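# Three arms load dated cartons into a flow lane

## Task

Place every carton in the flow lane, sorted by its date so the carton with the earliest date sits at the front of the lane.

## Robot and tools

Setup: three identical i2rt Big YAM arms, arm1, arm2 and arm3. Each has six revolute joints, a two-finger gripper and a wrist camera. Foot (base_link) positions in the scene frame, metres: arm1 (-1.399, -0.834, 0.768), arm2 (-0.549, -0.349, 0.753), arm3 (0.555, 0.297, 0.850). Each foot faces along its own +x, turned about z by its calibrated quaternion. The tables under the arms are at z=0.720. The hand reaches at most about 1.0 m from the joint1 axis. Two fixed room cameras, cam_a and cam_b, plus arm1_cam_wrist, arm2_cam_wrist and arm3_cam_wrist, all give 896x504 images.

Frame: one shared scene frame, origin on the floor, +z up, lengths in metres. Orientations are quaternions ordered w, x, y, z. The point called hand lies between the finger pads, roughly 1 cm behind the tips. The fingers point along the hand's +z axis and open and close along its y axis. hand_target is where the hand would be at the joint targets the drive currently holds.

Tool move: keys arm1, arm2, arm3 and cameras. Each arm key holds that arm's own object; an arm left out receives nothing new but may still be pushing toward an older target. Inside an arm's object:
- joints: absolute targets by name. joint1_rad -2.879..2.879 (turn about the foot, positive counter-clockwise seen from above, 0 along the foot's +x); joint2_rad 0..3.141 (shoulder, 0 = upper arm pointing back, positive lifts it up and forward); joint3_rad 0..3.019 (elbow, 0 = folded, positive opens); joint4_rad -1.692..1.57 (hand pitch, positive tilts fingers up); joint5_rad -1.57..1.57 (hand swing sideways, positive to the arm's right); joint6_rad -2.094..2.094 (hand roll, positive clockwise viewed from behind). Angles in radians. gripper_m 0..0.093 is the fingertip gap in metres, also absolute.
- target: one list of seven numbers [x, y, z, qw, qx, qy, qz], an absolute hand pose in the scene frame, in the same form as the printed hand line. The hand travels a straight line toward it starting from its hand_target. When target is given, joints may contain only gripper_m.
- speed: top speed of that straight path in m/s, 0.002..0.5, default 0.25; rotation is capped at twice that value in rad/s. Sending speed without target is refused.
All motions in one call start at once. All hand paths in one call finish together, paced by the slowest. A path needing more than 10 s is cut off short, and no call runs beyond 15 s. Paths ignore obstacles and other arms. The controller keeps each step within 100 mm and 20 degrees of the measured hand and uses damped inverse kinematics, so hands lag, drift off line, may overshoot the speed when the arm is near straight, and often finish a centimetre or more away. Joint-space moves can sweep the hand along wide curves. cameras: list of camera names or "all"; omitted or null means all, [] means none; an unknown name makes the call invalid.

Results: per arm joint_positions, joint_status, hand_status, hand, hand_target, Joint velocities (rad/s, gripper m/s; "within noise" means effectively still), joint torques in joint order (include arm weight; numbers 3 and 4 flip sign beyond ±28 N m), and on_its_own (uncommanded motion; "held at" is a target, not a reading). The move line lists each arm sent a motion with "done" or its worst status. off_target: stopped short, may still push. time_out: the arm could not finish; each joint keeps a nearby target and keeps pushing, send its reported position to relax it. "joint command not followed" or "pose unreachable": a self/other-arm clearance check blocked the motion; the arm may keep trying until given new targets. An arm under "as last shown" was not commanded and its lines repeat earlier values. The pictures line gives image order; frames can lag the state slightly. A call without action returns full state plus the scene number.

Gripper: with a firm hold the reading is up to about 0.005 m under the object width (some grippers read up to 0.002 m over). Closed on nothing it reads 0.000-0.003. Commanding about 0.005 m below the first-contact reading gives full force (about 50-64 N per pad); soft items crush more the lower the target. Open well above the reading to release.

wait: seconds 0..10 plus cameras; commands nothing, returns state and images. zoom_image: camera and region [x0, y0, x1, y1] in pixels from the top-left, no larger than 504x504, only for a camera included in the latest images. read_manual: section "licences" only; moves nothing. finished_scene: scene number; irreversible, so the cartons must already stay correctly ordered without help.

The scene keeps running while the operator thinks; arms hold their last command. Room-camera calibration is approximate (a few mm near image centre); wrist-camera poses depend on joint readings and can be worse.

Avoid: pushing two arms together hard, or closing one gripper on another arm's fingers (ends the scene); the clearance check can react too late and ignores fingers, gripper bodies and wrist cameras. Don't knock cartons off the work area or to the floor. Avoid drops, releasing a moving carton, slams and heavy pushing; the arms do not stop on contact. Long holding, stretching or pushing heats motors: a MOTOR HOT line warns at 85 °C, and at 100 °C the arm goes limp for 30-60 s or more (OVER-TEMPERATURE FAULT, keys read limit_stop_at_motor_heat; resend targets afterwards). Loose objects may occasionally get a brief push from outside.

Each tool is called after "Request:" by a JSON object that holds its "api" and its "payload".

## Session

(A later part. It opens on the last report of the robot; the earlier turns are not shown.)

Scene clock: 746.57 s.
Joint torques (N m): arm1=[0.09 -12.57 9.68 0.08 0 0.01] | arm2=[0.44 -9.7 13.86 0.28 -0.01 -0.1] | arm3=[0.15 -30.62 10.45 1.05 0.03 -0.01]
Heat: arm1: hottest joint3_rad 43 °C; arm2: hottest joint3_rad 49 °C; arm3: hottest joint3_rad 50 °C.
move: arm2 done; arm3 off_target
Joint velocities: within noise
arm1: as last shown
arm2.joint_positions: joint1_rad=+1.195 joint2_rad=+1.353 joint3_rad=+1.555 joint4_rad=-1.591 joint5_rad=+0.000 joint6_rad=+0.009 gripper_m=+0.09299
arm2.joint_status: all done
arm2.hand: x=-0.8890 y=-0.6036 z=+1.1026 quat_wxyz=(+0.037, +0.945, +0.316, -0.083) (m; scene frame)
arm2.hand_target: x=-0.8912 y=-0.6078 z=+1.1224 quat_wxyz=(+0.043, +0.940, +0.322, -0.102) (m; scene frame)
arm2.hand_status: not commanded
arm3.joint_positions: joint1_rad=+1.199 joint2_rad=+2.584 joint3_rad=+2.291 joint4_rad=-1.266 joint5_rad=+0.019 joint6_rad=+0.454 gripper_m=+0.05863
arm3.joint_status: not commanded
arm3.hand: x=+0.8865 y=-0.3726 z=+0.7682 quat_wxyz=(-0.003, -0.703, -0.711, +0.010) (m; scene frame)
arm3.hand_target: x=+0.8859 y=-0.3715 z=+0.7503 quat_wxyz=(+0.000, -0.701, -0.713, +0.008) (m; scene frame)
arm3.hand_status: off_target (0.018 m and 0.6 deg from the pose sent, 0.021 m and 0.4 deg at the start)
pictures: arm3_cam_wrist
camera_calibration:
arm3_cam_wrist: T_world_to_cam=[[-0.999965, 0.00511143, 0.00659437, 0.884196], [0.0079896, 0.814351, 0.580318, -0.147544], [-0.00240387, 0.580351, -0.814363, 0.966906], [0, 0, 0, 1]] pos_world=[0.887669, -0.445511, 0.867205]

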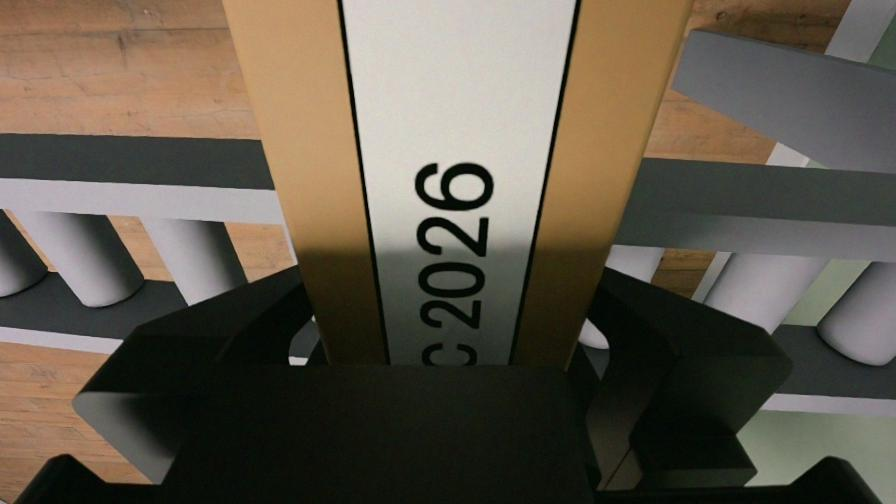

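Request:
{"api": "move", "payload": {"arm3": {"target": [0.888, -0.36, 0.86, 0, -0.7009, -0.7133, 0.01], "speed": 0.25}, "arm2": {"joints": {"joint1_rad": 2.17, "joint6_rad": 0.05}}, "cameras": ["arm2_cam_wrist"]}}

Request:
{"api": "move", "payload": {"arm3": {"target": [0.891, -0.325, 0.855, 0.032, -0.0105, -0.9994, 0.012], "speed": 0.35}, "cameras": ["arm3_cam_wrist", "arm2_cam_wrist"]}}

Scene clock: 758.07 s.
Joint torques (N m): arm1=[0.09 -12.51 9.69 0.08 -0.01 0.01] | arm2=[0.44 -9.7 13.86 0.32 0 0.09] | arm3=[0.85 -33.67 12.49 -0.02 0.16 0.11]
Heat: arm1: hottest joint3_rad 43 °C; arm2: hottest joint3_rad 52 °C; arm3: hottest joint3_rad 49 °C.
move: arm2 done; arm3 off_target
Joint velocities: within noise
arm1: as last shown
arm2.joint_positions: joint1_rad=+2.163 joint2_rad=+1.353 joint3_rad=+1.555 joint4_rad=-1.592 joint5_rad=+0.000 joint6_rad=+0.039 gripper_m=+0.09300
arm2.joint_status: all done
arm2.hand: x=-0.5300 y=-0.7692 z=+1.1078 quat_wxyz=(+0.074, +0.699, +0.708, -0.062) (m; scene frame)
arm2.hand_target: x=-0.5271 y=-0.7731 z=+1.1278 quat_wxyz=(+0.089, +0.699, +0.705, -0.074) (m; scene frame)
arm2.hand_status: not commanded
arm3.joint_positions: joint1_rad=+1.199 joint2_rad=+2.472 joint3_rad=+2.277 joint4_rad=-1.395 joint5_rad=+0.019 joint6_rad=+0.453 gripper_m=+0.05863
arm3.joint_status: not commanded
arm3.hand: x=+0.8789 y=-0.3576 z=+0.8429 quat_wxyz=(+0.011, -0.703, -0.711, +0.005) (m; scene frame)
arm3.hand_target: x=+0.8879 y=-0.3597 z=+0.8600 quat_wxyz=(+0.000, -0.701, -0.713, +0.010) (m; scene frame)
arm3.hand_status: off_target (0.020 m and 1.5 deg from the pose sent, 0.093 m and 0.5 deg at the start)
pictures: arm2_cam_wrist
camera_calibration:
arm2_cam_wrist: T_world_to_cam=[[-0.999857, -0.0166201, -0.00311356, -0.541153], [-0.0164901, 0.917662, 0.397019, 0.265209], [-0.00374128, 0.397013, -0.917805, 1.44307], [0, 0, 0, 1]] pos_world=[-0.531303, -0.825283, 1.21748]

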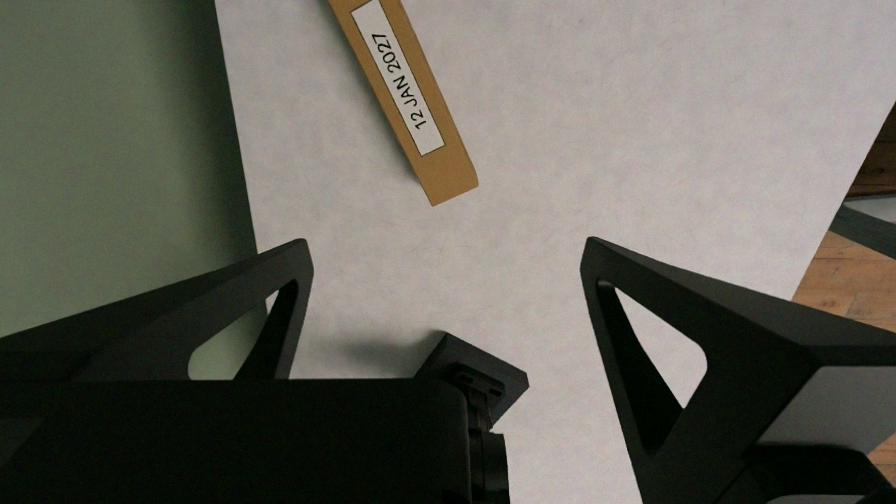

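Scene clock: 761.33 s.
Joint torques (N m): arm1=[0.09 -12.57 9.66 0.09 0 0.01] | arm2=[0.44 -9.7 13.89 0.32 0.01 0.09] | arm3=[1.08 -35.02 10.58 0.5 -0.08 -0.04]
Heat: arm1: hottest joint3_rad 43 °C; arm2: hottest joint3_rad 52 °C; arm3: hottest joint3_rad 48 °C.
move: arm3 off_target
Joint velocities: within noise
arm1, arm2: as last shown
arm2.joint_positions: joint1_rad=+2.163 joint2_rad=+1.353 joint3_rad=+1.555 joint4_rad=-1.592 joint5_rad=+0.000 joint6_rad=+0.040 gripper_m=+0.09300
arm3.joint_positions: joint1_rad=+1.239 joint2_rad=+2.410 joint3_rad=+2.110 joint4_rad=-1.335 joint5_rad=+0.072 joint6_rad=-1.028 gripper_m=+0.05867
arm3.joint_status: not commanded
arm3.hand: x=+0.8807 y=-0.3198 z=+0.8260 quat_wxyz=(+0.046, -0.018, -0.999, -0.010) (m; scene frame)
arm3.hand_target: x=+0.8908 y=-0.3245 z=+0.8549 quat_wxyz=(+0.032, -0.010, -0.999, +0.012) (m; scene frame)
arm3.hand_status: off_target (0.031 m and 3.1 deg from the pose sent, 0.037 m and 88.1 deg at the start)
pictures: arm2_cam_wrist, arm3_cam_wrist
camera_calibration:
arm2_cam_wrist: T_world_to_cam=[[-0.999863, -0.0162642, -0.00317094, -0.540792], [-0.0161863, 0.917668, 0.397019, 0.265374], [-0.00354732, 0.397016, -0.917805, 1.44317], [0, 0, 0, 1]] pos_world=[-0.531303, -0.825283, 1.21748]
arm3_cam_wrist: T_world_to_cam=[[-0.053039, -0.998408, -0.0192069, -0.255823], [-0.744023, 0.0266818, 0.667621, 0.114212], [-0.666046, 0.0497003, -0.744253, 1.34016], [0, 0, 0, 1]] pos_world=[0.964014, -0.325069, 0.916253]

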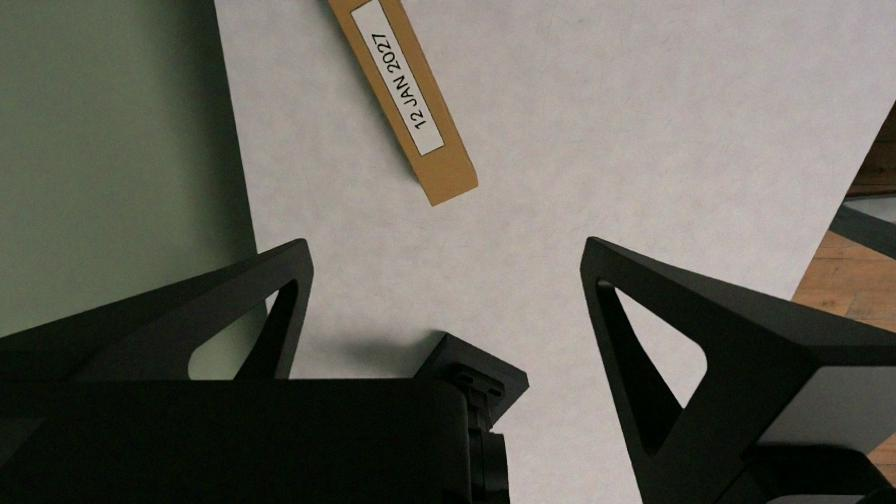

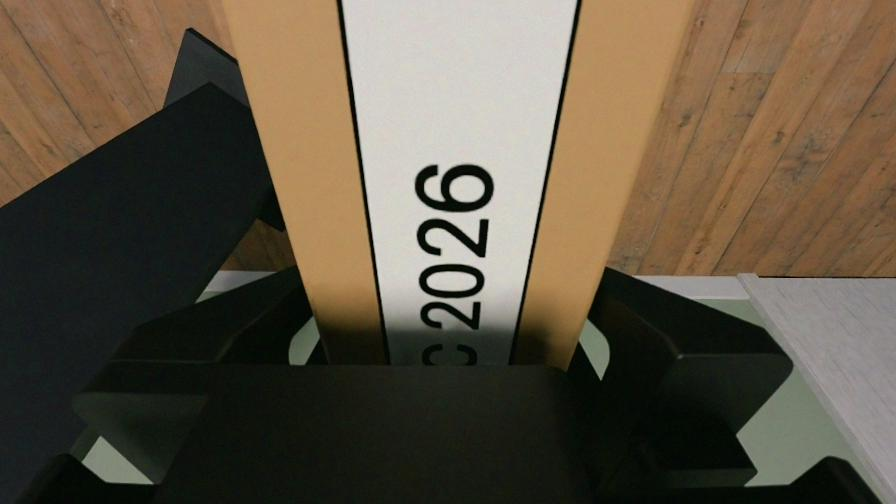

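Request:
{"api": "move", "payload": {"arm3": {"target": [0.891, -0.325, 0.795, 0.032, -0.0105, -0.9994, 0.010], "speed": 0.2}, "arm2": {"target": [-0.485, -0.828, 0.86, 0.004, 0.5446, 0.8387, -0.007], "speed": 0.3}, "cameras": ["arm3_cam_wrist", "arm2_cam_wrist"]}}

Scene clock: 772.17 s.
Joint torques (N m): arm1=[0.03 -12.57 9.68 0.09 0 0.01] | arm2=[0.56 -12.34 9.07 0.79 0.03 -0.11] | arm3=[1.03 -30.1 10.66 0.62 -0.08 -0.03]
Heat: arm1: hottest joint3_rad 43 °C; arm2: hottest joint3_rad 53 °C; arm3: hottest joint3_rad 47 °C.
move: arm2 done; arm3 done
Joint velocities: within noise
arm1: as last shown
arm2.joint_positions: joint1_rad=+2.239 joint2_rad=+1.679 joint3_rad=+1.280 joint4_rad=-1.168 joint5_rad=+0.009 joint6_rad=-0.269 gripper_m=+0.09300
arm2.joint_status: not commanded
arm2.hand: x=-0.4895 y=-0.8270 z=+0.8647 quat_wxyz=(+0.005, +0.553, +0.833, -0.007) (m; scene frame)
arm2.hand_target: x=-0.4850 y=-0.8280 z=+0.8601 quat_wxyz=(+0.004, +0.545, +0.839, -0.007) (m; scene frame)
arm2.hand_status: done (0.007 m and 1.2 deg from the pose sent, 0.259 m and 25.4 deg at the start)
arm3.joint_positions: joint1_rad=+1.239 joint2_rad=+2.423 joint3_rad=+2.067 joint4_rad=-1.233 joint5_rad=+0.070 joint6_rad=-1.029 gripper_m=+0.05867
arm3.joint_status: not commanded
arm3.hand: x=+0.8845 y=-0.3258 z=+0.8011 quat_wxyz=(+0.034, -0.018, -0.999, +0.009) (m; scene frame)
arm3.hand_target: x=+0.8910 y=-0.3248 z=+0.7951 quat_wxyz=(+0.032, -0.010, -0.999, +0.010) (m; scene frame)
arm3.hand_status: done (0.009 m and 0.9 deg from the pose sent, 0.033 m and 2.9 deg at the start)
pictures: arm2_cam_wrist, arm3_cam_wrist
camera_calibration:
arm2_cam_wrist: T_world_to_cam=[[-0.919951, -0.391594, 0.0185809, -0.792265], [-0.316973, 0.770865, 0.552535, 0.0126499], [-0.230693, 0.502416, -0.833282, 1.14599], [0, 0, 0, 1]] pos_world=[-0.460464, -0.895759, 0.962661]
arm3_cam_wrist: T_world_to_cam=[[-0.0520162, -0.998471, 0.018697, -0.293436], [-0.760062, 0.0517263, 0.647789, 0.172034], [-0.647766, 0.0194846, -0.761591, 1.31238], [0, 0, 0, 1]] pos_world=[0.965606, -0.327457, 0.893539]

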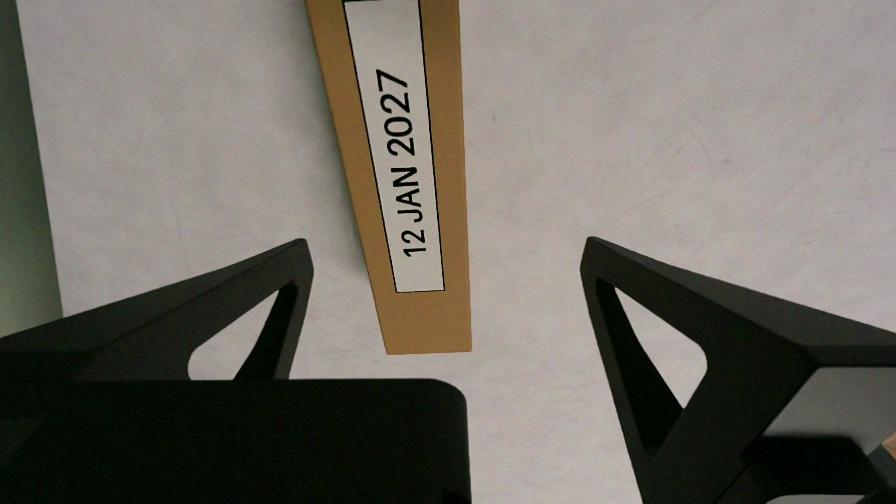

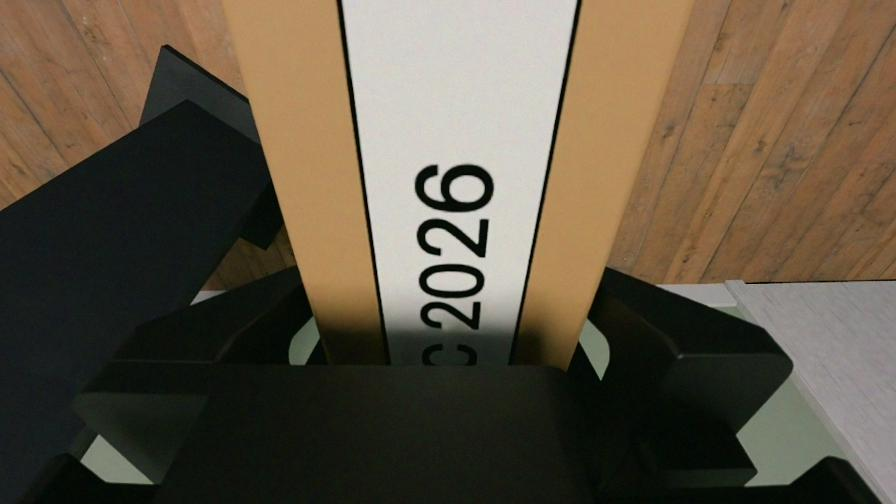

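Request:
{"api": "move", "payload": {"arm3": {"target": [0.891, -0.320, 0.772, 0.037, -0.002, -0.9993, 0.006], "speed": 0.12}, "arm2": {"target": [-0.468, -0.825, 0.80, 0.004, 0.5188, 0.8549, -0.007], "speed": 0.25}, "cameras": ["arm3_cam_wrist", "arm2_cam_wrist"]}}

Scene clock: 782.93 s.
Joint torques (N m): arm1=[0.03 -12.63 9.68 0.09 0 0.01] | arm2=[0.56 -12.98 8.21 0.8 0.01 -0.11] | arm3=[1.03 -30.15 10.62 0.53 0.09 -0.03]
Heat: arm1: hottest joint3_rad 43 °C; arm2: hottest joint3_rad 52 °C; arm3: hottest joint3_rad 47 °C.
move: arm2 done; arm3 done
Joint velocities: within noise
arm1: as last shown
arm2.joint_positions: joint1_rad=+2.275 joint2_rad=+1.746 joint3_rad=+1.204 joint4_rad=-1.017 joint5_rad=+0.009 joint6_rad=-0.296 gripper_m=+0.09300
arm2.joint_status: not commanded
arm2.hand: x=-0.4718 y=-0.8270 z=+0.8079 quat_wxyz=(+0.007, +0.527, +0.850, -0.010) (m; scene frame)
arm2.hand_target: x=-0.4680 y=-0.8249 z=+0.8001 quat_wxyz=(+0.004, +0.519, +0.855, -0.007) (m; scene frame)
arm2.hand_status: done (0.009 m and 1.2 deg from the pose sent, 0.068 m and 4.7 deg at the start)
arm3.joint_positions: joint1_rad=+1.240 joint2_rad=+2.451 joint3_rad=+2.046 joint4_rad=-1.202 joint5_rad=+0.070 joint6_rad=-1.041 gripper_m=+0.05867
arm3.joint_status: not commanded
arm3.hand: x=+0.8824 y=-0.3203 z=+0.7745 quat_wxyz=(+0.038, -0.012, -0.999, +0.002) (m; scene frame)
arm3.hand_target: x=+0.8908 y=-0.3199 z=+0.7719 quat_wxyz=(+0.037, -0.002, -0.999, +0.006) (m; scene frame)
arm3.hand_status: done (0.009 m and 1.2 deg from the pose sent, 0.030 m and 2.0 deg at the start)
pictures: arm2_cam_wrist, arm3_cam_wrist
camera_calibration:
arm2_cam_wrist: T_world_to_cam=[[-0.893867, -0.447803, 0.0217648, -0.811516], [-0.364448, 0.75404, 0.546445, 0.018155], [-0.261111, 0.480517, -0.837212, 1.07346], [0, 0, 0, 1]] pos_world=[-0.438477, -0.892907, 0.90646]
arm3_cam_wrist: T_world_to_cam=[[-0.0389968, -0.999236, 0.00263674, -0.28681], [-0.754875, 0.0311889, 0.655127, 0.17057], [-0.654709, 0.0235574, -0.755514, 1.29346], [0, 0, 0, 1]] pos_world=[0.964417, -0.322382, 0.866242]

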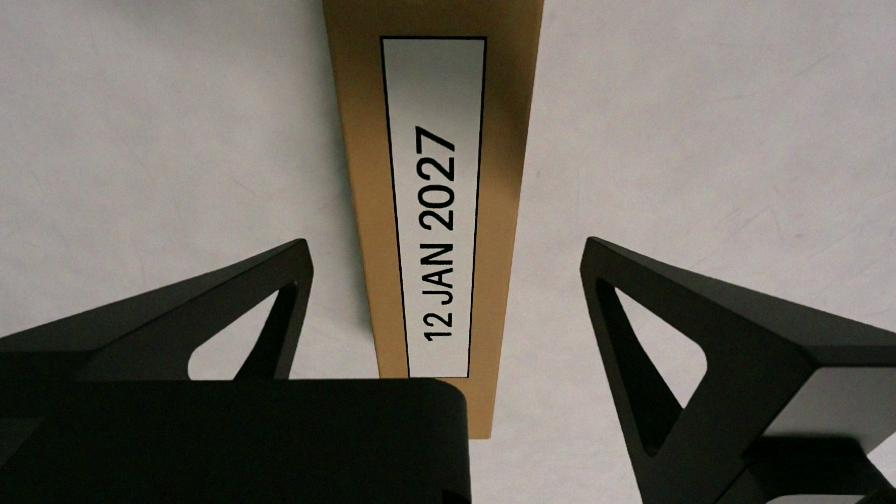

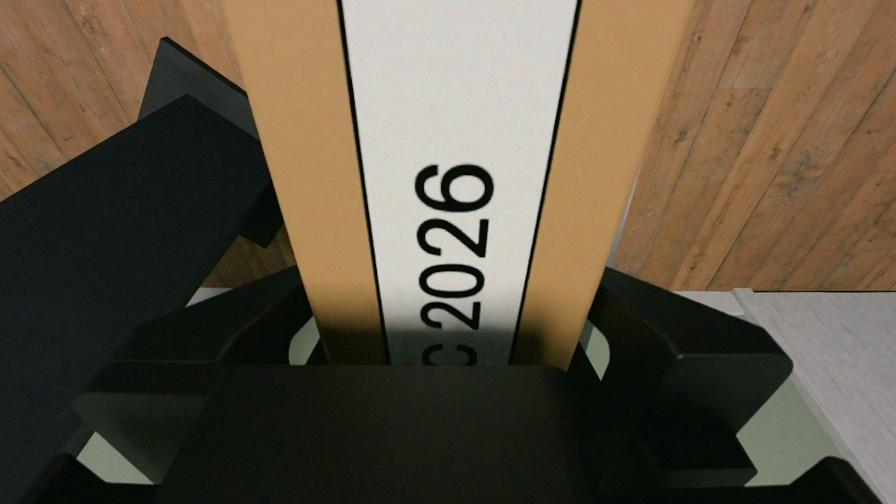

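Request:
{"api": "zoom_image", "payload": {"camera": "arm3_cam_wrist", "region": [570, 100, 720, 280]}}

Request:
{"api": "zoom_image", "payload": {"camera": "arm3_cam_wrist", "region": [180, 180, 340, 370]}}

Scaled by 2.800 from the camera's 896x504 image, which has a finer 1280x720 frame.

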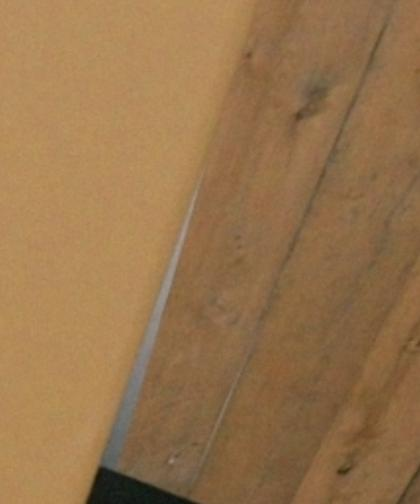

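Scaled by 2.653 from the camera's 896x504 image, which has a finer 1280x720 frame.

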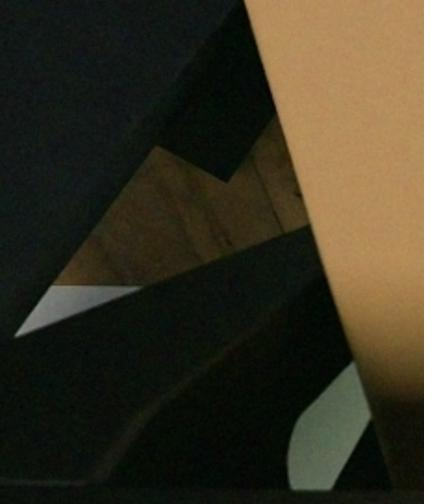

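Request:
{"api": "move", "payload": {"arm3": {"target": [0.891, -0.336, 0.772, 0.037, -0.002, -0.9993, 0.008], "speed": 0.12}, "arm2": {"target": [-0.468, -0.825, 0.742, 0.004, 0.5188, 0.8549, -0.007], "speed": 0.25}, "cameras": ["arm3_cam_wrist", "arm2_cam_wrist"]}}

Scene clock: 820.83 s.
Joint torques (N m): arm1=[0.15 -12.51 9.69 0.08 0 0.01] | arm2=[0.5 -14.15 7.54 0.81 0.01 -0.12] | arm3=[0.32 -29.57 15.15 -0.06 0.03 -0.03]
Heat: arm1: hottest joint3_rad 43 °C; arm2: hottest joint3_rad 49 °C; arm3: hottest joint2_rad 48 °C.
move: arm2 done; arm3 off_target
Joint velocities: within noise
arm1: as last shown
arm2.joint_positions: joint1_rad=+2.275 joint2_rad=+1.835 joint3_rad=+1.148 joint4_rad=-0.874 joint5_rad=+0.009 joint6_rad=-0.297 gripper_m=+0.09300
arm2.joint_status: not commanded
arm2.hand: x=-0.4713 y=-0.8272 z=+0.7495 quat_wxyz=(+0.007, +0.527, +0.850, -0.009) (m; scene frame)
arm2.hand_target: x=-0.4680 y=-0.8249 z=+0.7421 quat_wxyz=(+0.004, +0.519, +0.855, -0.007) (m; scene frame)
arm2.hand_status: done (0.008 m and 1.2 deg from the pose sent, 0.066 m and 1.2 deg at the start)
arm3.joint_positions: joint1_rad=+1.240 joint2_rad=+2.476 joint3_rad=+2.069 joint4_rad=-1.217 joint5_rad=+0.074 joint6_rad=-1.051 gripper_m=+0.05867
arm3.joint_status: not commanded
arm3.hand: x=+0.8821 y=-0.3206 z=+0.7652 quat_wxyz=(+0.044, -0.006, -0.999, -0.005) (m; scene frame)
arm3.hand_target: x=+0.8907 y=-0.3351 z=+0.7725 quat_wxyz=(+0.037, -0.002, -0.999, +0.009) (m; scene frame)
arm3.hand_status: off_target (0.019 m and 1.8 deg from the pose sent, 0.018 m and 1.3 deg at the start)
pictures: arm2_cam_wrist, arm3_cam_wrist
camera_calibration:
arm2_cam_wrist: T_world_to_cam=[[-0.893342, -0.448868, 0.0214035, -0.810345], [-0.36523, 0.752985, 0.547376, 0.0484562], [-0.261816, 0.481176, -0.836613, 1.02453], [0, 0, 0, 1]] pos_world=[-0.437978, -0.893207, 0.84796]
arm3_cam_wrist: T_world_to_cam=[[-0.0285581, -0.999533, -0.0108296, -0.286118], [-0.747238, 0.014151, 0.664406, 0.157193], [-0.663943, 0.0270664, -0.747293, 1.28917], [0, 0, 0, 1]] pos_world=[0.965227, -0.323102, 0.855852]

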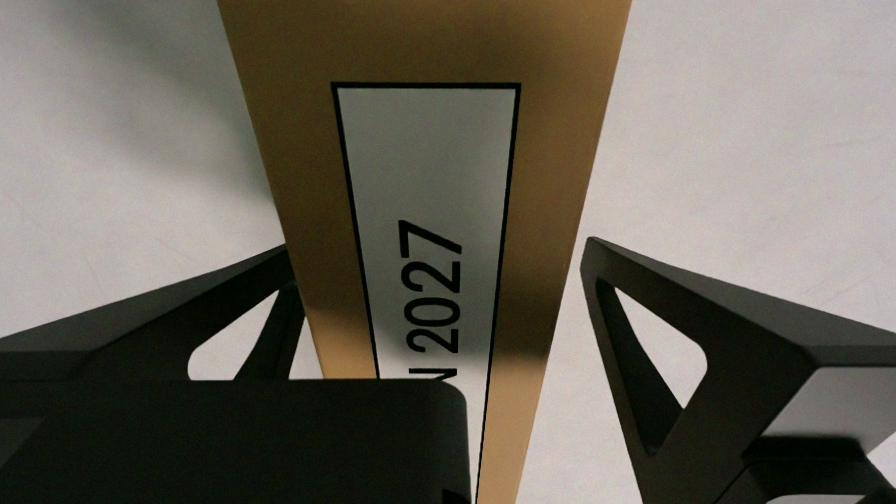

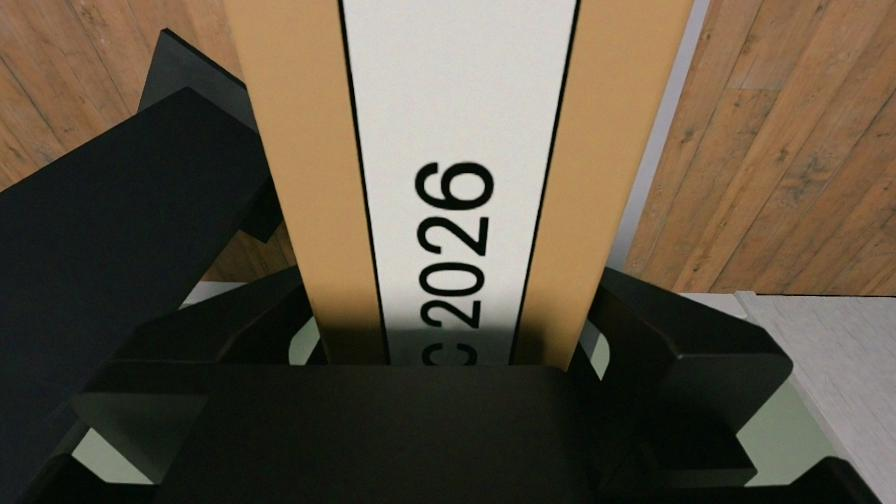

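Request:
{"api": "move", "payload": {"arm3": {"target": [0.891, -0.350, 0.81, 0.037, -0.002, -0.9993, 0.010], "speed": 0.15}, "arm2": {"joints": {"gripper_m": 0.053}}, "cameras": ["arm3_cam_wrist"]}}

Scene clock: 827.00 s.
Joint torques (N m): arm1=[0.15 -12.57 9.69 0.1 0 0.01] | arm2=[0.38 -13.57 7.51 0.79 0.07 -0.11] | arm3=[-0.44 -30.45 15.87 -0.12 0.11 -0.04]
Heat: arm1: hottest joint3_rad 43 °C; arm2: hottest joint3_rad 49 °C; arm3: hottest joint2_rad 47 °C.
move: arm2 off_target; arm3 off_target
Joint velocities: within noise
arm1.joint_positions: joint1_rad=+1.309 joint2_rad=+1.396 joint3_rad=+1.494 joint4_rad=-1.490 joint5_rad=+0.005 joint6_rad=+0.008 gripper_m=+0.09294
arm1.joint_status: not commanded
arm1.hand: x=-1.0713 y=-1.1390 z=+1.0773 quat_wxyz=(-0.082, -0.366, -0.926, +0.032) (m; scene frame)
arm1.hand_target: x=-1.0741 y=-1.1413 z=+1.0780 quat_wxyz=(-0.079, -0.369, -0.926, +0.030) (m; scene frame)
arm1.hand_status: not commanded
arm2.joint_positions: joint1_rad=+2.276 joint2_rad=+1.835 joint3_rad=+1.148 joint4_rad=-0.873 joint5_rad=+0.008 joint6_rad=-0.297 gripper_m=+0.06052
arm2.joint_status: gripper_m off_target (ended at +0.06055, target +0.05300)
arm2.hand: x=-0.4705 y=-0.8272 z=+0.7495 quat_wxyz=(+0.008, +0.526, +0.850, -0.009) (m; scene frame)
arm2.hand_target: x=-0.4680 y=-0.8249 z=+0.7421 quat_wxyz=(+0.004, +0.519, +0.855, -0.007) (m; scene frame)
arm2.hand_status: not commanded
arm3.joint_positions: joint1_rad=+1.240 joint2_rad=+2.477 joint3_rad=+2.161 joint4_rad=-1.311 joint5_rad=+0.074 joint6_rad=-1.060 gripper_m=+0.05868
arm3.joint_status: not commanded
arm3.hand: x=+0.8878 y=-0.3310 z=+0.7976 quat_wxyz=(+0.045, -0.001, -0.999, -0.006) (m; scene frame)
arm3.hand_target: x=+0.8905 y=-0.3490 z=+0.8104 quat_wxyz=(+0.037, -0.002, -0.999, +0.011) (m; scene frame)
arm3.hand_status: off_target (0.023 m and 2.1 deg from the pose sent, 0.054 m and 2.0 deg at the start)
pictures: arm3_cam_wrist
camera_calibration:
arm3_cam_wrist: T_world_to_cam=[[-0.0191399, -0.999719, -0.0139684, -0.301831], [-0.74652, 0.00499592, 0.665345, 0.135565], [-0.665088, 0.0231623, -0.746406, 1.31653], [0, 0, 0, 1]] pos_world=[0.971033, -0.332917, 0.888252]

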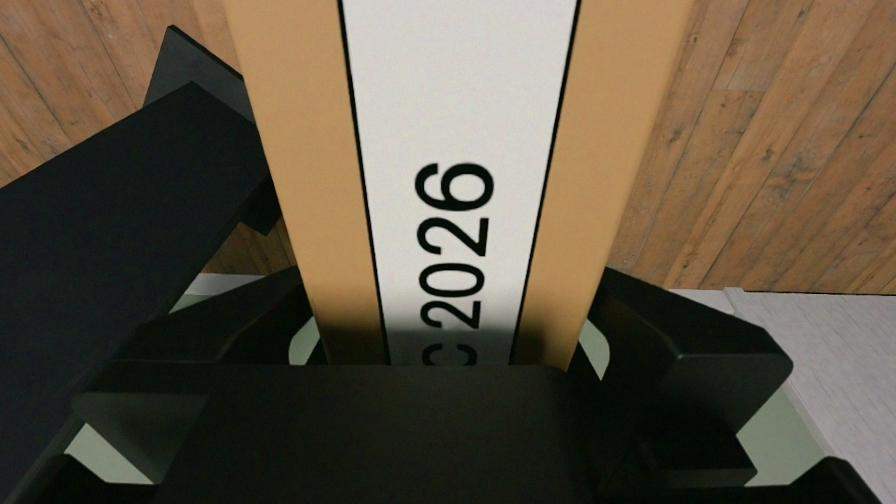

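Request:
{"api": "move", "payload": {"arm3": {"target": [0.891, -0.338, 0.766, 0.037, -0.002, -0.9993, 0.006], "speed": 0.12}, "arm2": {"target": [-0.468, -0.825, 0.89, 0.004, 0.5188, 0.8549, -0.007], "speed": 0.25}, "cameras": ["arm3_cam_wrist"]}}

Scene clock: 832.00 s.
Joint torques (N m): arm1=[0.03 -12.63 9.69 0.1 -0.01 0] | arm2=[0.62 -12.51 14.02 -0.23 0.03 -0.09] | arm3=[-0.15 -30.86 10.71 0.57 -0.06 0.04]
Heat: arm1: hottest joint3_rad 43 °C; arm2: hottest joint3_rad 49 °C; arm3: hottest joint2_rad 47 °C.
move: arm2 off_target; arm3 done
Joint velocities: within noise
arm1: as last shown
arm2.joint_positions: joint1_rad=+2.276 joint2_rad=+1.650 joint3_rad=+1.262 joint4_rad=-1.223 joint5_rad=+0.009 joint6_rad=-0.297 gripper_m=+0.06052
arm2.joint_status: not commanded
arm2.hand: x=-0.4753 y=-0.8050 z=+0.8714 quat_wxyz=(-0.009, +0.526, +0.850, +0.010) (m; scene frame)
arm2.hand_target: x=-0.4681 y=-0.8239 z=+0.8902 quat_wxyz=(+0.004, +0.519, +0.855, -0.007) (m; scene frame)
arm2.hand_status: off_target (0.028 m and 2.6 deg from the pose sent, 0.141 m and 1.1 deg at the start)
arm3.joint_positions: joint1_rad=+1.240 joint2_rad=+2.507 joint3_rad=+2.143 joint4_rad=-1.240 joint5_rad=+0.074 joint6_rad=-1.060 gripper_m=+0.05868
arm3.joint_status: not commanded
arm3.hand: x=+0.8900 y=-0.3349 z=+0.7695 quat_wxyz=(+0.039, -0.002, -0.999, +0.003) (m; scene frame)
arm3.hand_target: x=+0.8911 y=-0.3379 z=+0.7662 quat_wxyz=(+0.037, -0.002, -0.999, +0.006) (m; scene frame)
arm3.hand_status: done (0.005 m and 0.4 deg from the pose sent, 0.033 m and 1.7 deg at the start)
pictures: arm3_cam_wrist
camera_calibration:
arm3_cam_wrist: T_world_to_cam=[[-0.0190468, -0.999805, 0.0051835, -0.320991], [-0.753643, 0.0177638, 0.657043, 0.172921], [-0.657007, 0.00860808, -0.753835, 1.29073], [0, 0, 0, 1]] pos_world=[0.972229, -0.335111, 0.861048]

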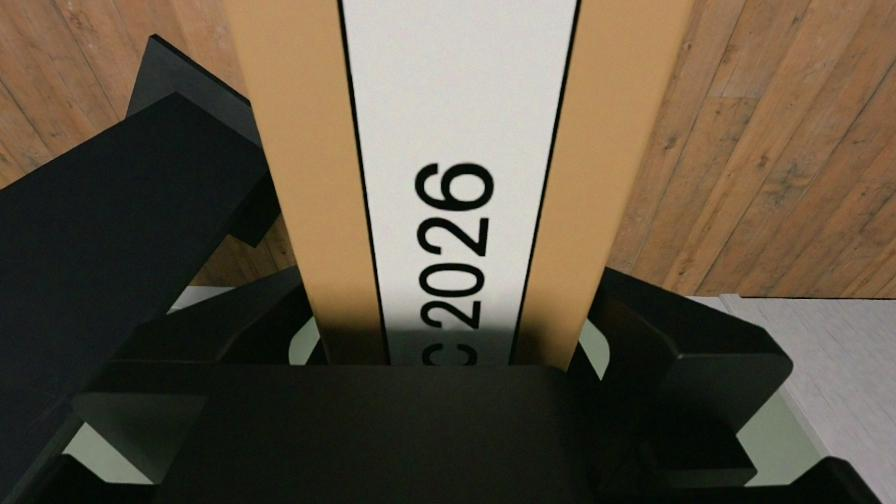

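Request:
{"api": "move", "payload": {"arm3": {"target": [0.891, -0.340, 0.752, 0.037, -0.002, -0.9993, 0.006], "speed": 0.1}, "arm2": {"joints": {"joint1_rad": 1.0, "joint2_rad": 1.35, "joint3_rad": 1.25, "joint4_rad": -1.45, "joint5_rad": 0, "joint6_rad": 0.0}}, "cameras": ["arm3_cam_wrist"]}}

Scene clock: 837.07 s.
Joint torques (N m): arm1=[0.09 -12.57 9.68 0.1 0 0.01] | arm2=[-0.26 -9.64 9.99 -0.02 -0.1 0.08] | arm3=[0.03 -30.92 11.33 0.53 -0.05 0.03]
Heat: arm1: hottest joint3_rad 43 °C; arm2: hottest joint3_rad 49 °C; arm3: hottest joint2_rad 47 °C.
move: arm2 done; arm3 done
Joint velocities: within noise
arm1: as last shown
arm2.joint_positions: joint1_rad=+1.005 joint2_rad=+1.356 joint3_rad=+1.251 joint4_rad=-1.441 joint5_rad=+0.001 joint6_rad=-0.010 gripper_m=+0.06052
arm2.joint_status: all done
arm2.hand: x=-0.9027 y=-0.5227 z=+0.9812 quat_wxyz=(+0.009, +0.972, +0.236, -0.009) (m; scene frame)
arm2.hand_target: x=-0.9006 y=-0.5195 z=+0.9827 quat_wxyz=(+0.009, +0.974, +0.228, -0.007) (m; scene frame)
arm2.hand_status: not commanded
arm3.joint_positions: joint1_rad=+1.240 joint2_rad=+2.529 joint3_rad=+2.143 joint4_rad=-1.223 joint5_rad=+0.074 joint6_rad=-1.060 gripper_m=+0.05868
arm3.joint_status: not commanded
arm3.hand: x=+0.8897 y=-0.3343 z=+0.7540 quat_wxyz=(+0.041, -0.002, -0.999, +0.001) (m; scene frame)
arm3.hand_target: x=+0.8910 y=-0.3399 z=+0.7521 quat_wxyz=(+0.037, -0.002, -0.999, +0.006) (m; scene frame)
arm3.hand_status: done (0.006 m and 0.7 deg from the pose sent, 0.018 m and 0.4 deg at the start)
pictures: arm3_cam_wrist
camera_calibration:
arm3_cam_wrist: T_world_to_cam=[[-0.0190964, -0.999817, 0.000548587, -0.31675], [-0.751916, 0.0147232, 0.659095, 0.178792], [-0.658983, 0.0121739, -0.75206, 1.28037], [0, 0, 0, 1]] pos_world=[0.97213, -0.334912, 0.845249]

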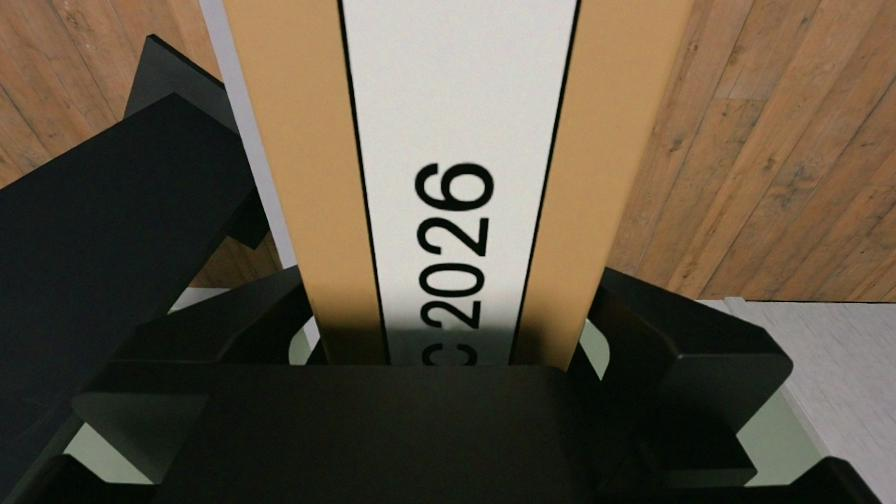

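Request:
{"api": "zoom_image", "payload": {"camera": "arm3_cam_wrist", "region": [180, 0, 340, 290]}}

Request:
{"api": "zoom_image", "payload": {"camera": "arm3_cam_wrist", "region": [570, 0, 730, 290]}}

Scaled by 1.738 from the camera's 896x504 image, which has a finer 1280x720 frame.

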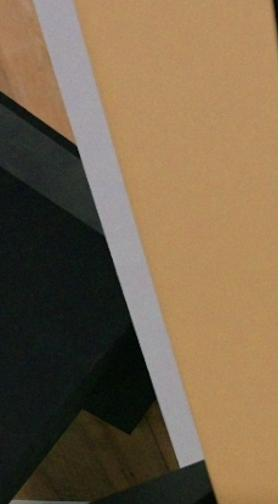

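Scaled by 1.738 from the camera's 896x504 image, which has a finer 1280x720 frame.

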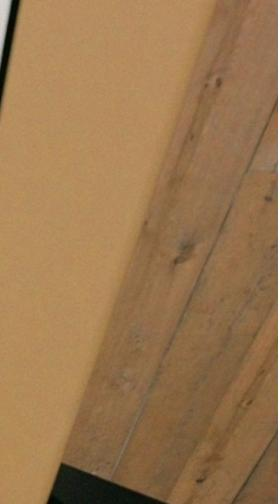

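Request:
{"api": "move", "payload": {"arm3": {"target": [0.891, -0.338, 0.740, 0.037, -0.002, -0.9993, 0.006], "speed": 0.1}, "arm2": {"joints": {"joint1_rad": -0.3, "joint6_rad": 0.3}}, "cameras": []}}

Request:
{"api": "move", "payload": {"arm3": {"target": [0.891, -0.338, 0.731, 0.037, -0.002, -0.9993, 0.006], "speed": 0.08}, "cameras": ["arm3_cam_wrist", "cam_b"]}}

Scene clock: 855.73 s.
Joint torques (N m): arm1=[0.09 -12.57 9.69 0.09 0 0.01] | arm2=[-0.44 -10.05 9.96 -0.06 -0.1 0.08] | arm3=[0.21 -30.62 10.17 0.54 -0.07 0.05]
Heat: arm1: hottest joint3_rad 43 °C; arm2: hottest joint3_rad 49 °C; arm3: hottest joint2_rad 48 °C.
move: arm2 done; arm3 done
Joint velocities: within noise
arm1: as last shown
arm2.joint_positions: joint1_rad=-0.295 joint2_rad=+1.356 joint3_rad=+1.251 joint4_rad=-1.441 joint5_rad=+0.002 joint6_rad=+0.290 gripper_m=+0.06051
arm2.joint_status: all done
arm2.hand: x=-0.8145 y=-0.0545 z=+0.9766 quat_wxyz=(-0.002, +0.846, -0.533, -0.005) (m; scene frame)
arm2.hand_target: x=-0.8110 y=-0.0557 z=+0.9782 quat_wxyz=(+0.000, +0.842, -0.539, -0.003) (m; scene frame)
arm2.hand_status: not commanded
arm3.joint_positions: joint1_rad=+1.240 joint2_rad=+2.537 joint3_rad=+2.143 joint4_rad=-1.200 joint5_rad=+0.074 joint6_rad=-1.060 gripper_m=+0.05868
arm3.joint_status: not commanded
arm3.hand: x=+0.8916 y=-0.3377 z=+0.7488 quat_wxyz=(+0.037, -0.002, -0.999, +0.008) (m; scene frame)
arm3.hand_target: x=+0.8910 y=-0.3378 z=+0.7400 quat_wxyz=(+0.037, -0.002, -0.999, +0.006) (m; scene frame)
arm3.hand_status: done (0.009 m and 0.2 deg from the pose sent, 0.015 m and 0.7 deg at the start)
pictures: none
No camera images: "cameras" was empty.

Scene clock: 856.70 s.
Joint torques (N m): arm1=[0.09 -12.57 9.68 0.08 0 0.01] | arm2=[-0.38 -10.05 9.96 -0.05 -0.1 0.08] | arm3=[-0.03 -29.74 10.06 0.88 -0.06 0.05]
Heat: arm1: hottest joint3_rad 43 °C; arm2: hottest joint3_rad 49 °C; arm3: hottest joint2_rad 48 °C.
move: arm3 off_target
Joint velocities: within noise
arm1, arm2: as last shown
arm3.joint_positions: joint1_rad=+1.240 joint2_rad=+2.538 joint3_rad=+2.142 joint4_rad=-1.195 joint5_rad=+0.074 joint6_rad=-1.060 gripper_m=+0.05868
arm3.joint_status: not commanded
arm3.hand: x=+0.8919 y=-0.3382 z=+0.7470 quat_wxyz=(+0.036, -0.002, -0.999, +0.009) (m; scene frame)
arm3.hand_target: x=+0.8909 y=-0.3375 z=+0.7312 quat_wxyz=(+0.037, -0.002, -0.999, +0.006) (m; scene frame)
arm3.hand_status: off_target (0.016 m and 0.3 deg from the pose sent, 0.018 m and 0.2 deg at the start)
pictures: arm3_cam_wrist, cam_b
camera_calibration:
arm3_cam_wrist: T_world_to_cam=[[-0.0192052, -0.999681, 0.0164069, -0.332268], [-0.757709, 0.025259, 0.652103, 0.199027], [-0.652309, 0.0000921297, -0.757953, 1.27103], [0, 0, 0, 1]] pos_world=[0.973527, -0.337306, 0.839045]

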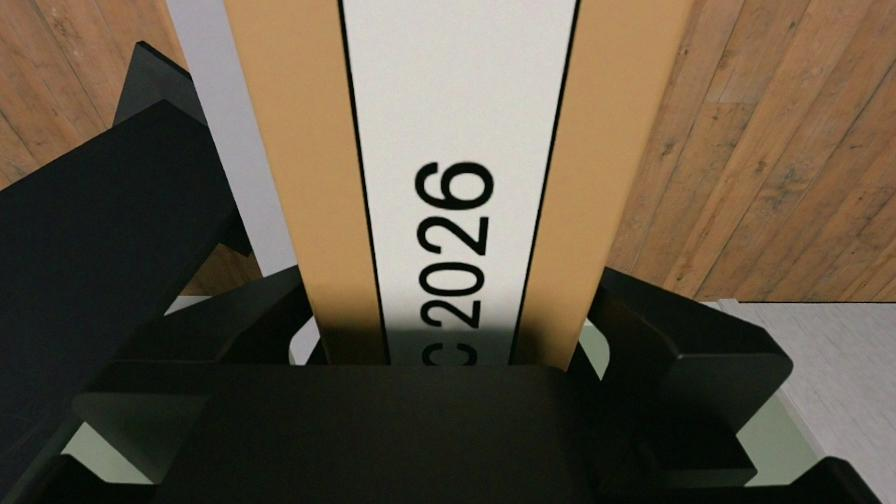

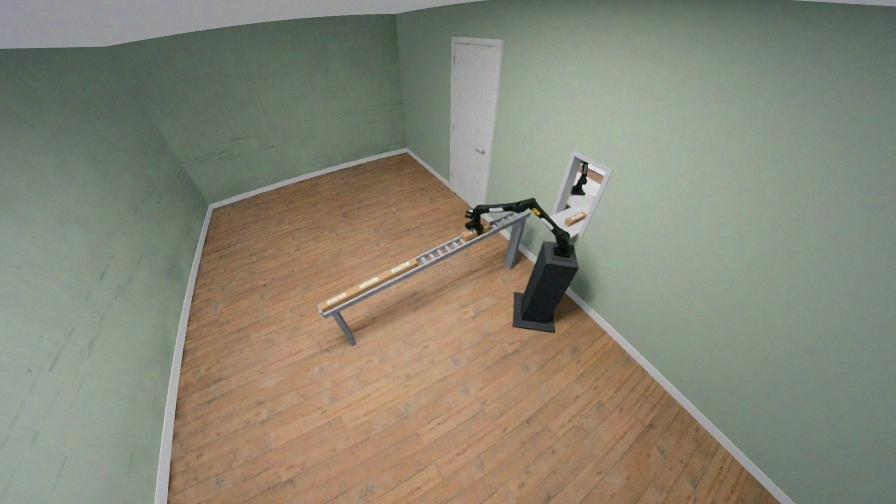

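Request:
{"api": "zoom_image", "payload": {"camera": "cam_b", "region": [420, 180, 560, 270]}}

Request:
{"api": "zoom_image", "payload": {"camera": "arm3_cam_wrist", "region": [150, 0, 350, 370]}}

Scaled by 3.600 from the camera's 896x504 image, which has a finer 1280x720 frame.

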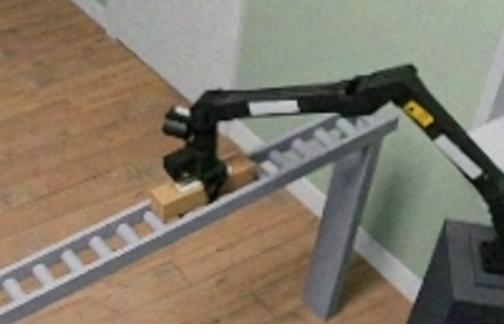

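Scaled by 1.362 from the camera's 896x504 image, which has a finer 1280x720 frame.

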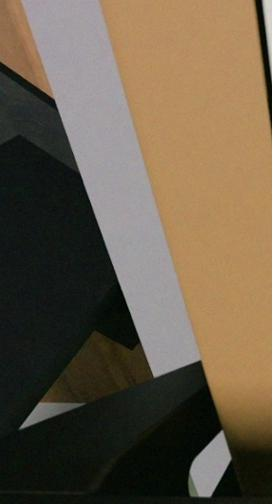

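Request:
{"api": "move", "payload": {"arm3": {"joints": {"gripper_m": 0.069}}, "cameras": ["arm3_cam_wrist"]}}

Scene clock: 863.50 s.
Joint torques (N m): arm1=[0.15 -12.63 9.66 0.1 -0.01 0.01] | arm2=[-0.44 -9.99 9.95 -0.06 -0.1 0.08] | arm3=[-0.21 -29.74 10.63 0.96 0.13 0.06]
Heat: arm1: hottest joint3_rad 43 °C; arm2: hottest joint3_rad 49 °C; arm3: hottest joint2_rad 48 °C.
move: arm3 done
Joint velocities: within noise
arm1, arm2: as last shown
arm3.joint_positions: joint1_rad=+1.243 joint2_rad=+2.538 joint3_rad=+2.136 joint4_rad=-1.198 joint5_rad=+0.069 joint6_rad=-1.060 gripper_m=+0.06884
arm3.joint_status: all done
arm3.hand: x=+0.8926 y=-0.3342 z=+0.7450 quat_wxyz=(+0.036, -0.001, -0.999, +0.004) (m; scene frame)
arm3.hand_target: x=+0.8908 y=-0.3376 z=+0.7312 quat_wxyz=(+0.037, -0.002, -0.999, +0.006) (m; scene frame)
arm3.hand_status: not commanded
pictures: arm3_cam_wrist
camera_calibration:
arm3_cam_wrist: T_world_to_cam=[[-0.0173738, -0.999832, 0.00584647, -0.322124], [-0.757896, 0.0169832, 0.652154, 0.198162], [-0.652144, 0.00689936, -0.758064, 1.27217], [0, 0, 0, 1]] pos_world=[0.974228, -0.334213, 0.837039]

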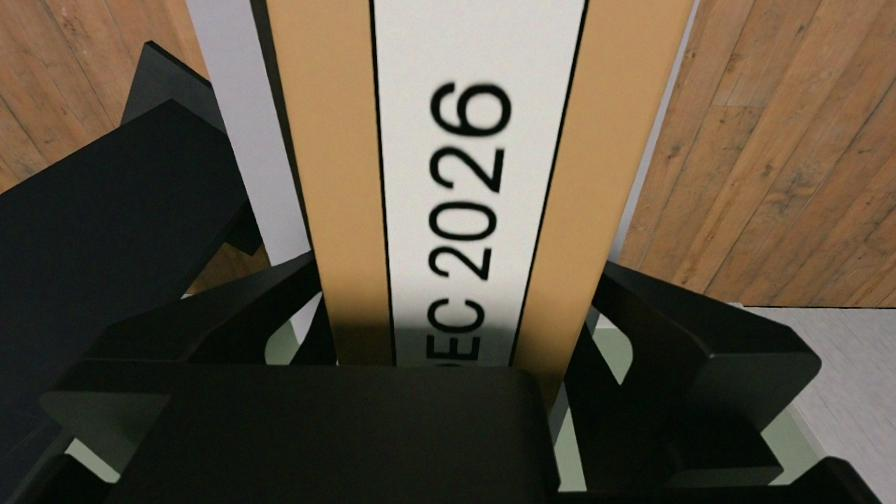

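Request:
{"api": "move", "payload": {"arm3": {"target": [0.892, -0.336, 0.86, 0.037, -0.002, -0.9993, 0.006], "speed": 0.2}, "cameras": ["arm3_cam_wrist", "cam_b"]}}

Scene clock: 870.13 s.
Joint torques (N m): arm1=[0.15 -12.51 9.69 0.09 -0.01 0.01] | arm2=[-0.38 -10.05 9.95 -0.06 -0.09 0.08] | arm3=[0.03 -29.98 14.16 -0.06 0.09 0.07]
Heat: arm1: hottest joint3_rad 43 °C; arm2: hottest joint3_rad 50 °C; arm3: hottest joint2_rad 48 °C.
move: arm3 off_target
Joint velocities: within noise
arm1, arm2: as last shown
arm3.joint_positions: joint1_rad=+1.243 joint2_rad=+2.400 joint3_rad=+2.169 joint4_rad=-1.384 joint5_rad=+0.070 joint6_rad=-1.060 gripper_m=+0.06893
arm3.joint_status: not commanded
arm3.hand: x=+0.8882 y=-0.3271 z=+0.8542 quat_wxyz=(+0.040, -0.001, -0.999, -0.002) (m; scene frame)
arm3.hand_target: x=+0.8917 y=-0.3357 z=+0.8600 quat_wxyz=(+0.037, -0.002, -0.999, +0.006) (m; scene frame)
arm3.hand_status: off_target (0.011 m and 1.0 deg from the pose sent, 0.115 m and 0.3 deg at the start)
pictures: arm3_cam_wrist, cam_b
camera_calibration:
arm3_cam_wrist: T_world_to_cam=[[-0.0173948, -0.999832, -0.00579473, -0.3057], [-0.752743, 0.00928097, 0.658249, 0.111137], [-0.658084, 0.015812, -0.752778, 1.35574], [0, 0, 0, 1]] pos_world=[0.970531, -0.328117, 0.945643]

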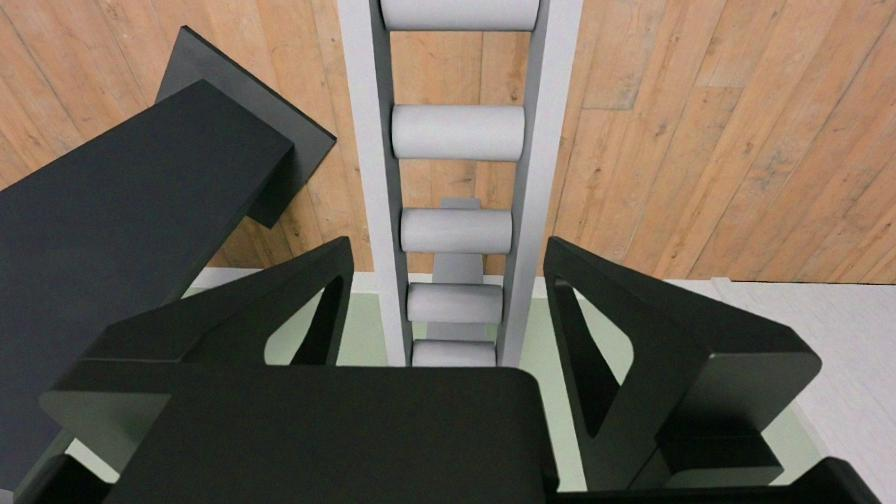

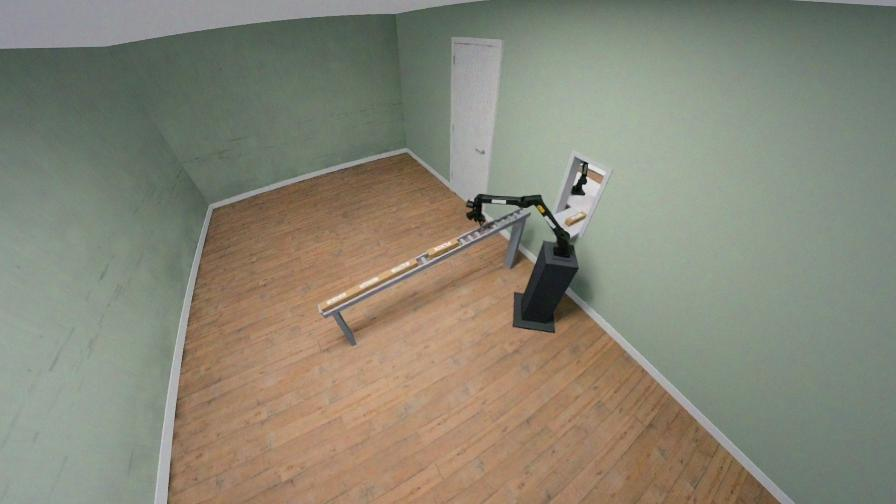

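Request:
{"api": "move", "payload": {"arm3": {"joints": {"joint1_rad": -0.25, "joint2_rad": 1.35, "joint3_rad": 1.3, "joint4_rad": -1.5, "joint5_rad": 0, "joint6_rad": 0.58, "gripper_m": 0.093}}, "cameras": ["arm3_cam_wrist", "cam_b"]}}

Scene clock: 881.73 s.
Joint torques (N m): arm1=[0.09 -12.57 9.7 0.09 0 0.01] | arm2=[-0.44 -9.99 9.98 -0.05 -0.09 0.08] | arm3=[-0.15 -14.33 10.74 0.2 0 0.15]
Heat: arm1: hottest joint3_rad 43 °C; arm2: hottest joint3_rad 50 °C; arm3: hottest joint2_rad 47 °C.
move: arm3 done
Joint velocities: within noise
arm1, arm2: as last shown
arm3.joint_positions: joint1_rad=-0.246 joint2_rad=+1.351 joint3_rad=+1.304 joint4_rad=-1.495 joint5_rad=+0.003 joint6_rad=+0.572 gripper_m=+0.09293
arm3.joint_status: all done
arm3.hand: x=+0.2259 y=+0.0788 z=+1.1006 quat_wxyz=(-0.007, -1.000, -0.009, +0.012) (m; scene frame)
arm3.hand_target: x=+0.2275 y=+0.0811 z=+1.0993 quat_wxyz=(-0.006, -1.000, -0.003, +0.008) (m; scene frame)
arm3.hand_status: not commanded
pictures: arm3_cam_wrist, cam_b
camera_calibration:
arm3_cam_wrist: T_world_to_cam=[[-0.00241901, 0.999867, -0.0161238, -0.0596151], [0.81693, 0.0112751, 0.576627, -0.818281], [0.576732, -0.0117772, -0.816849, 0.892701], [0, 0, 0, 1]] pos_world=[0.153485, 0.0793469, 1.20008]

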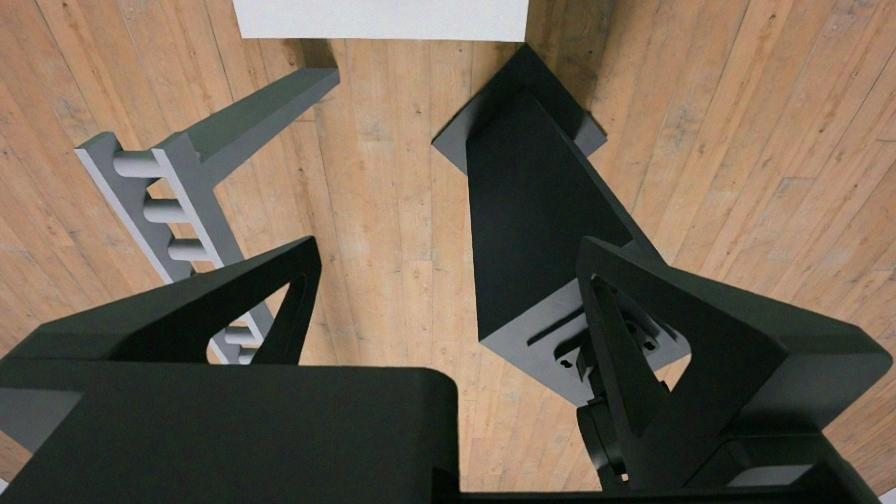

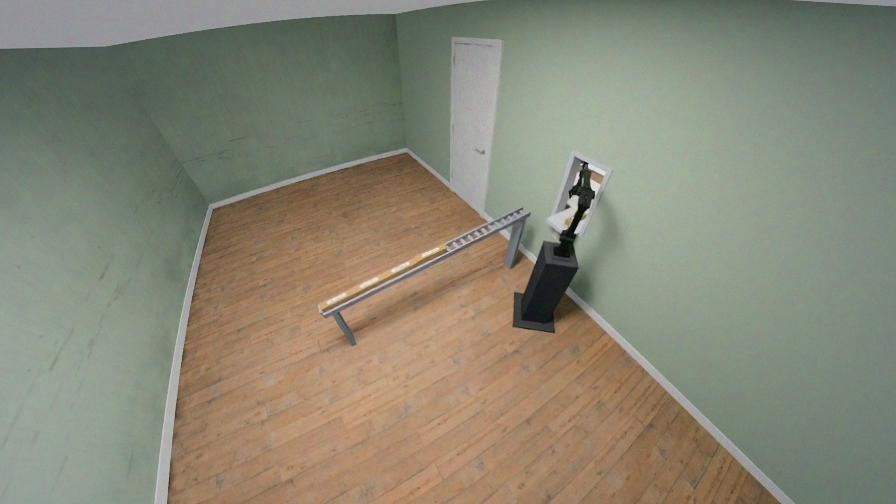

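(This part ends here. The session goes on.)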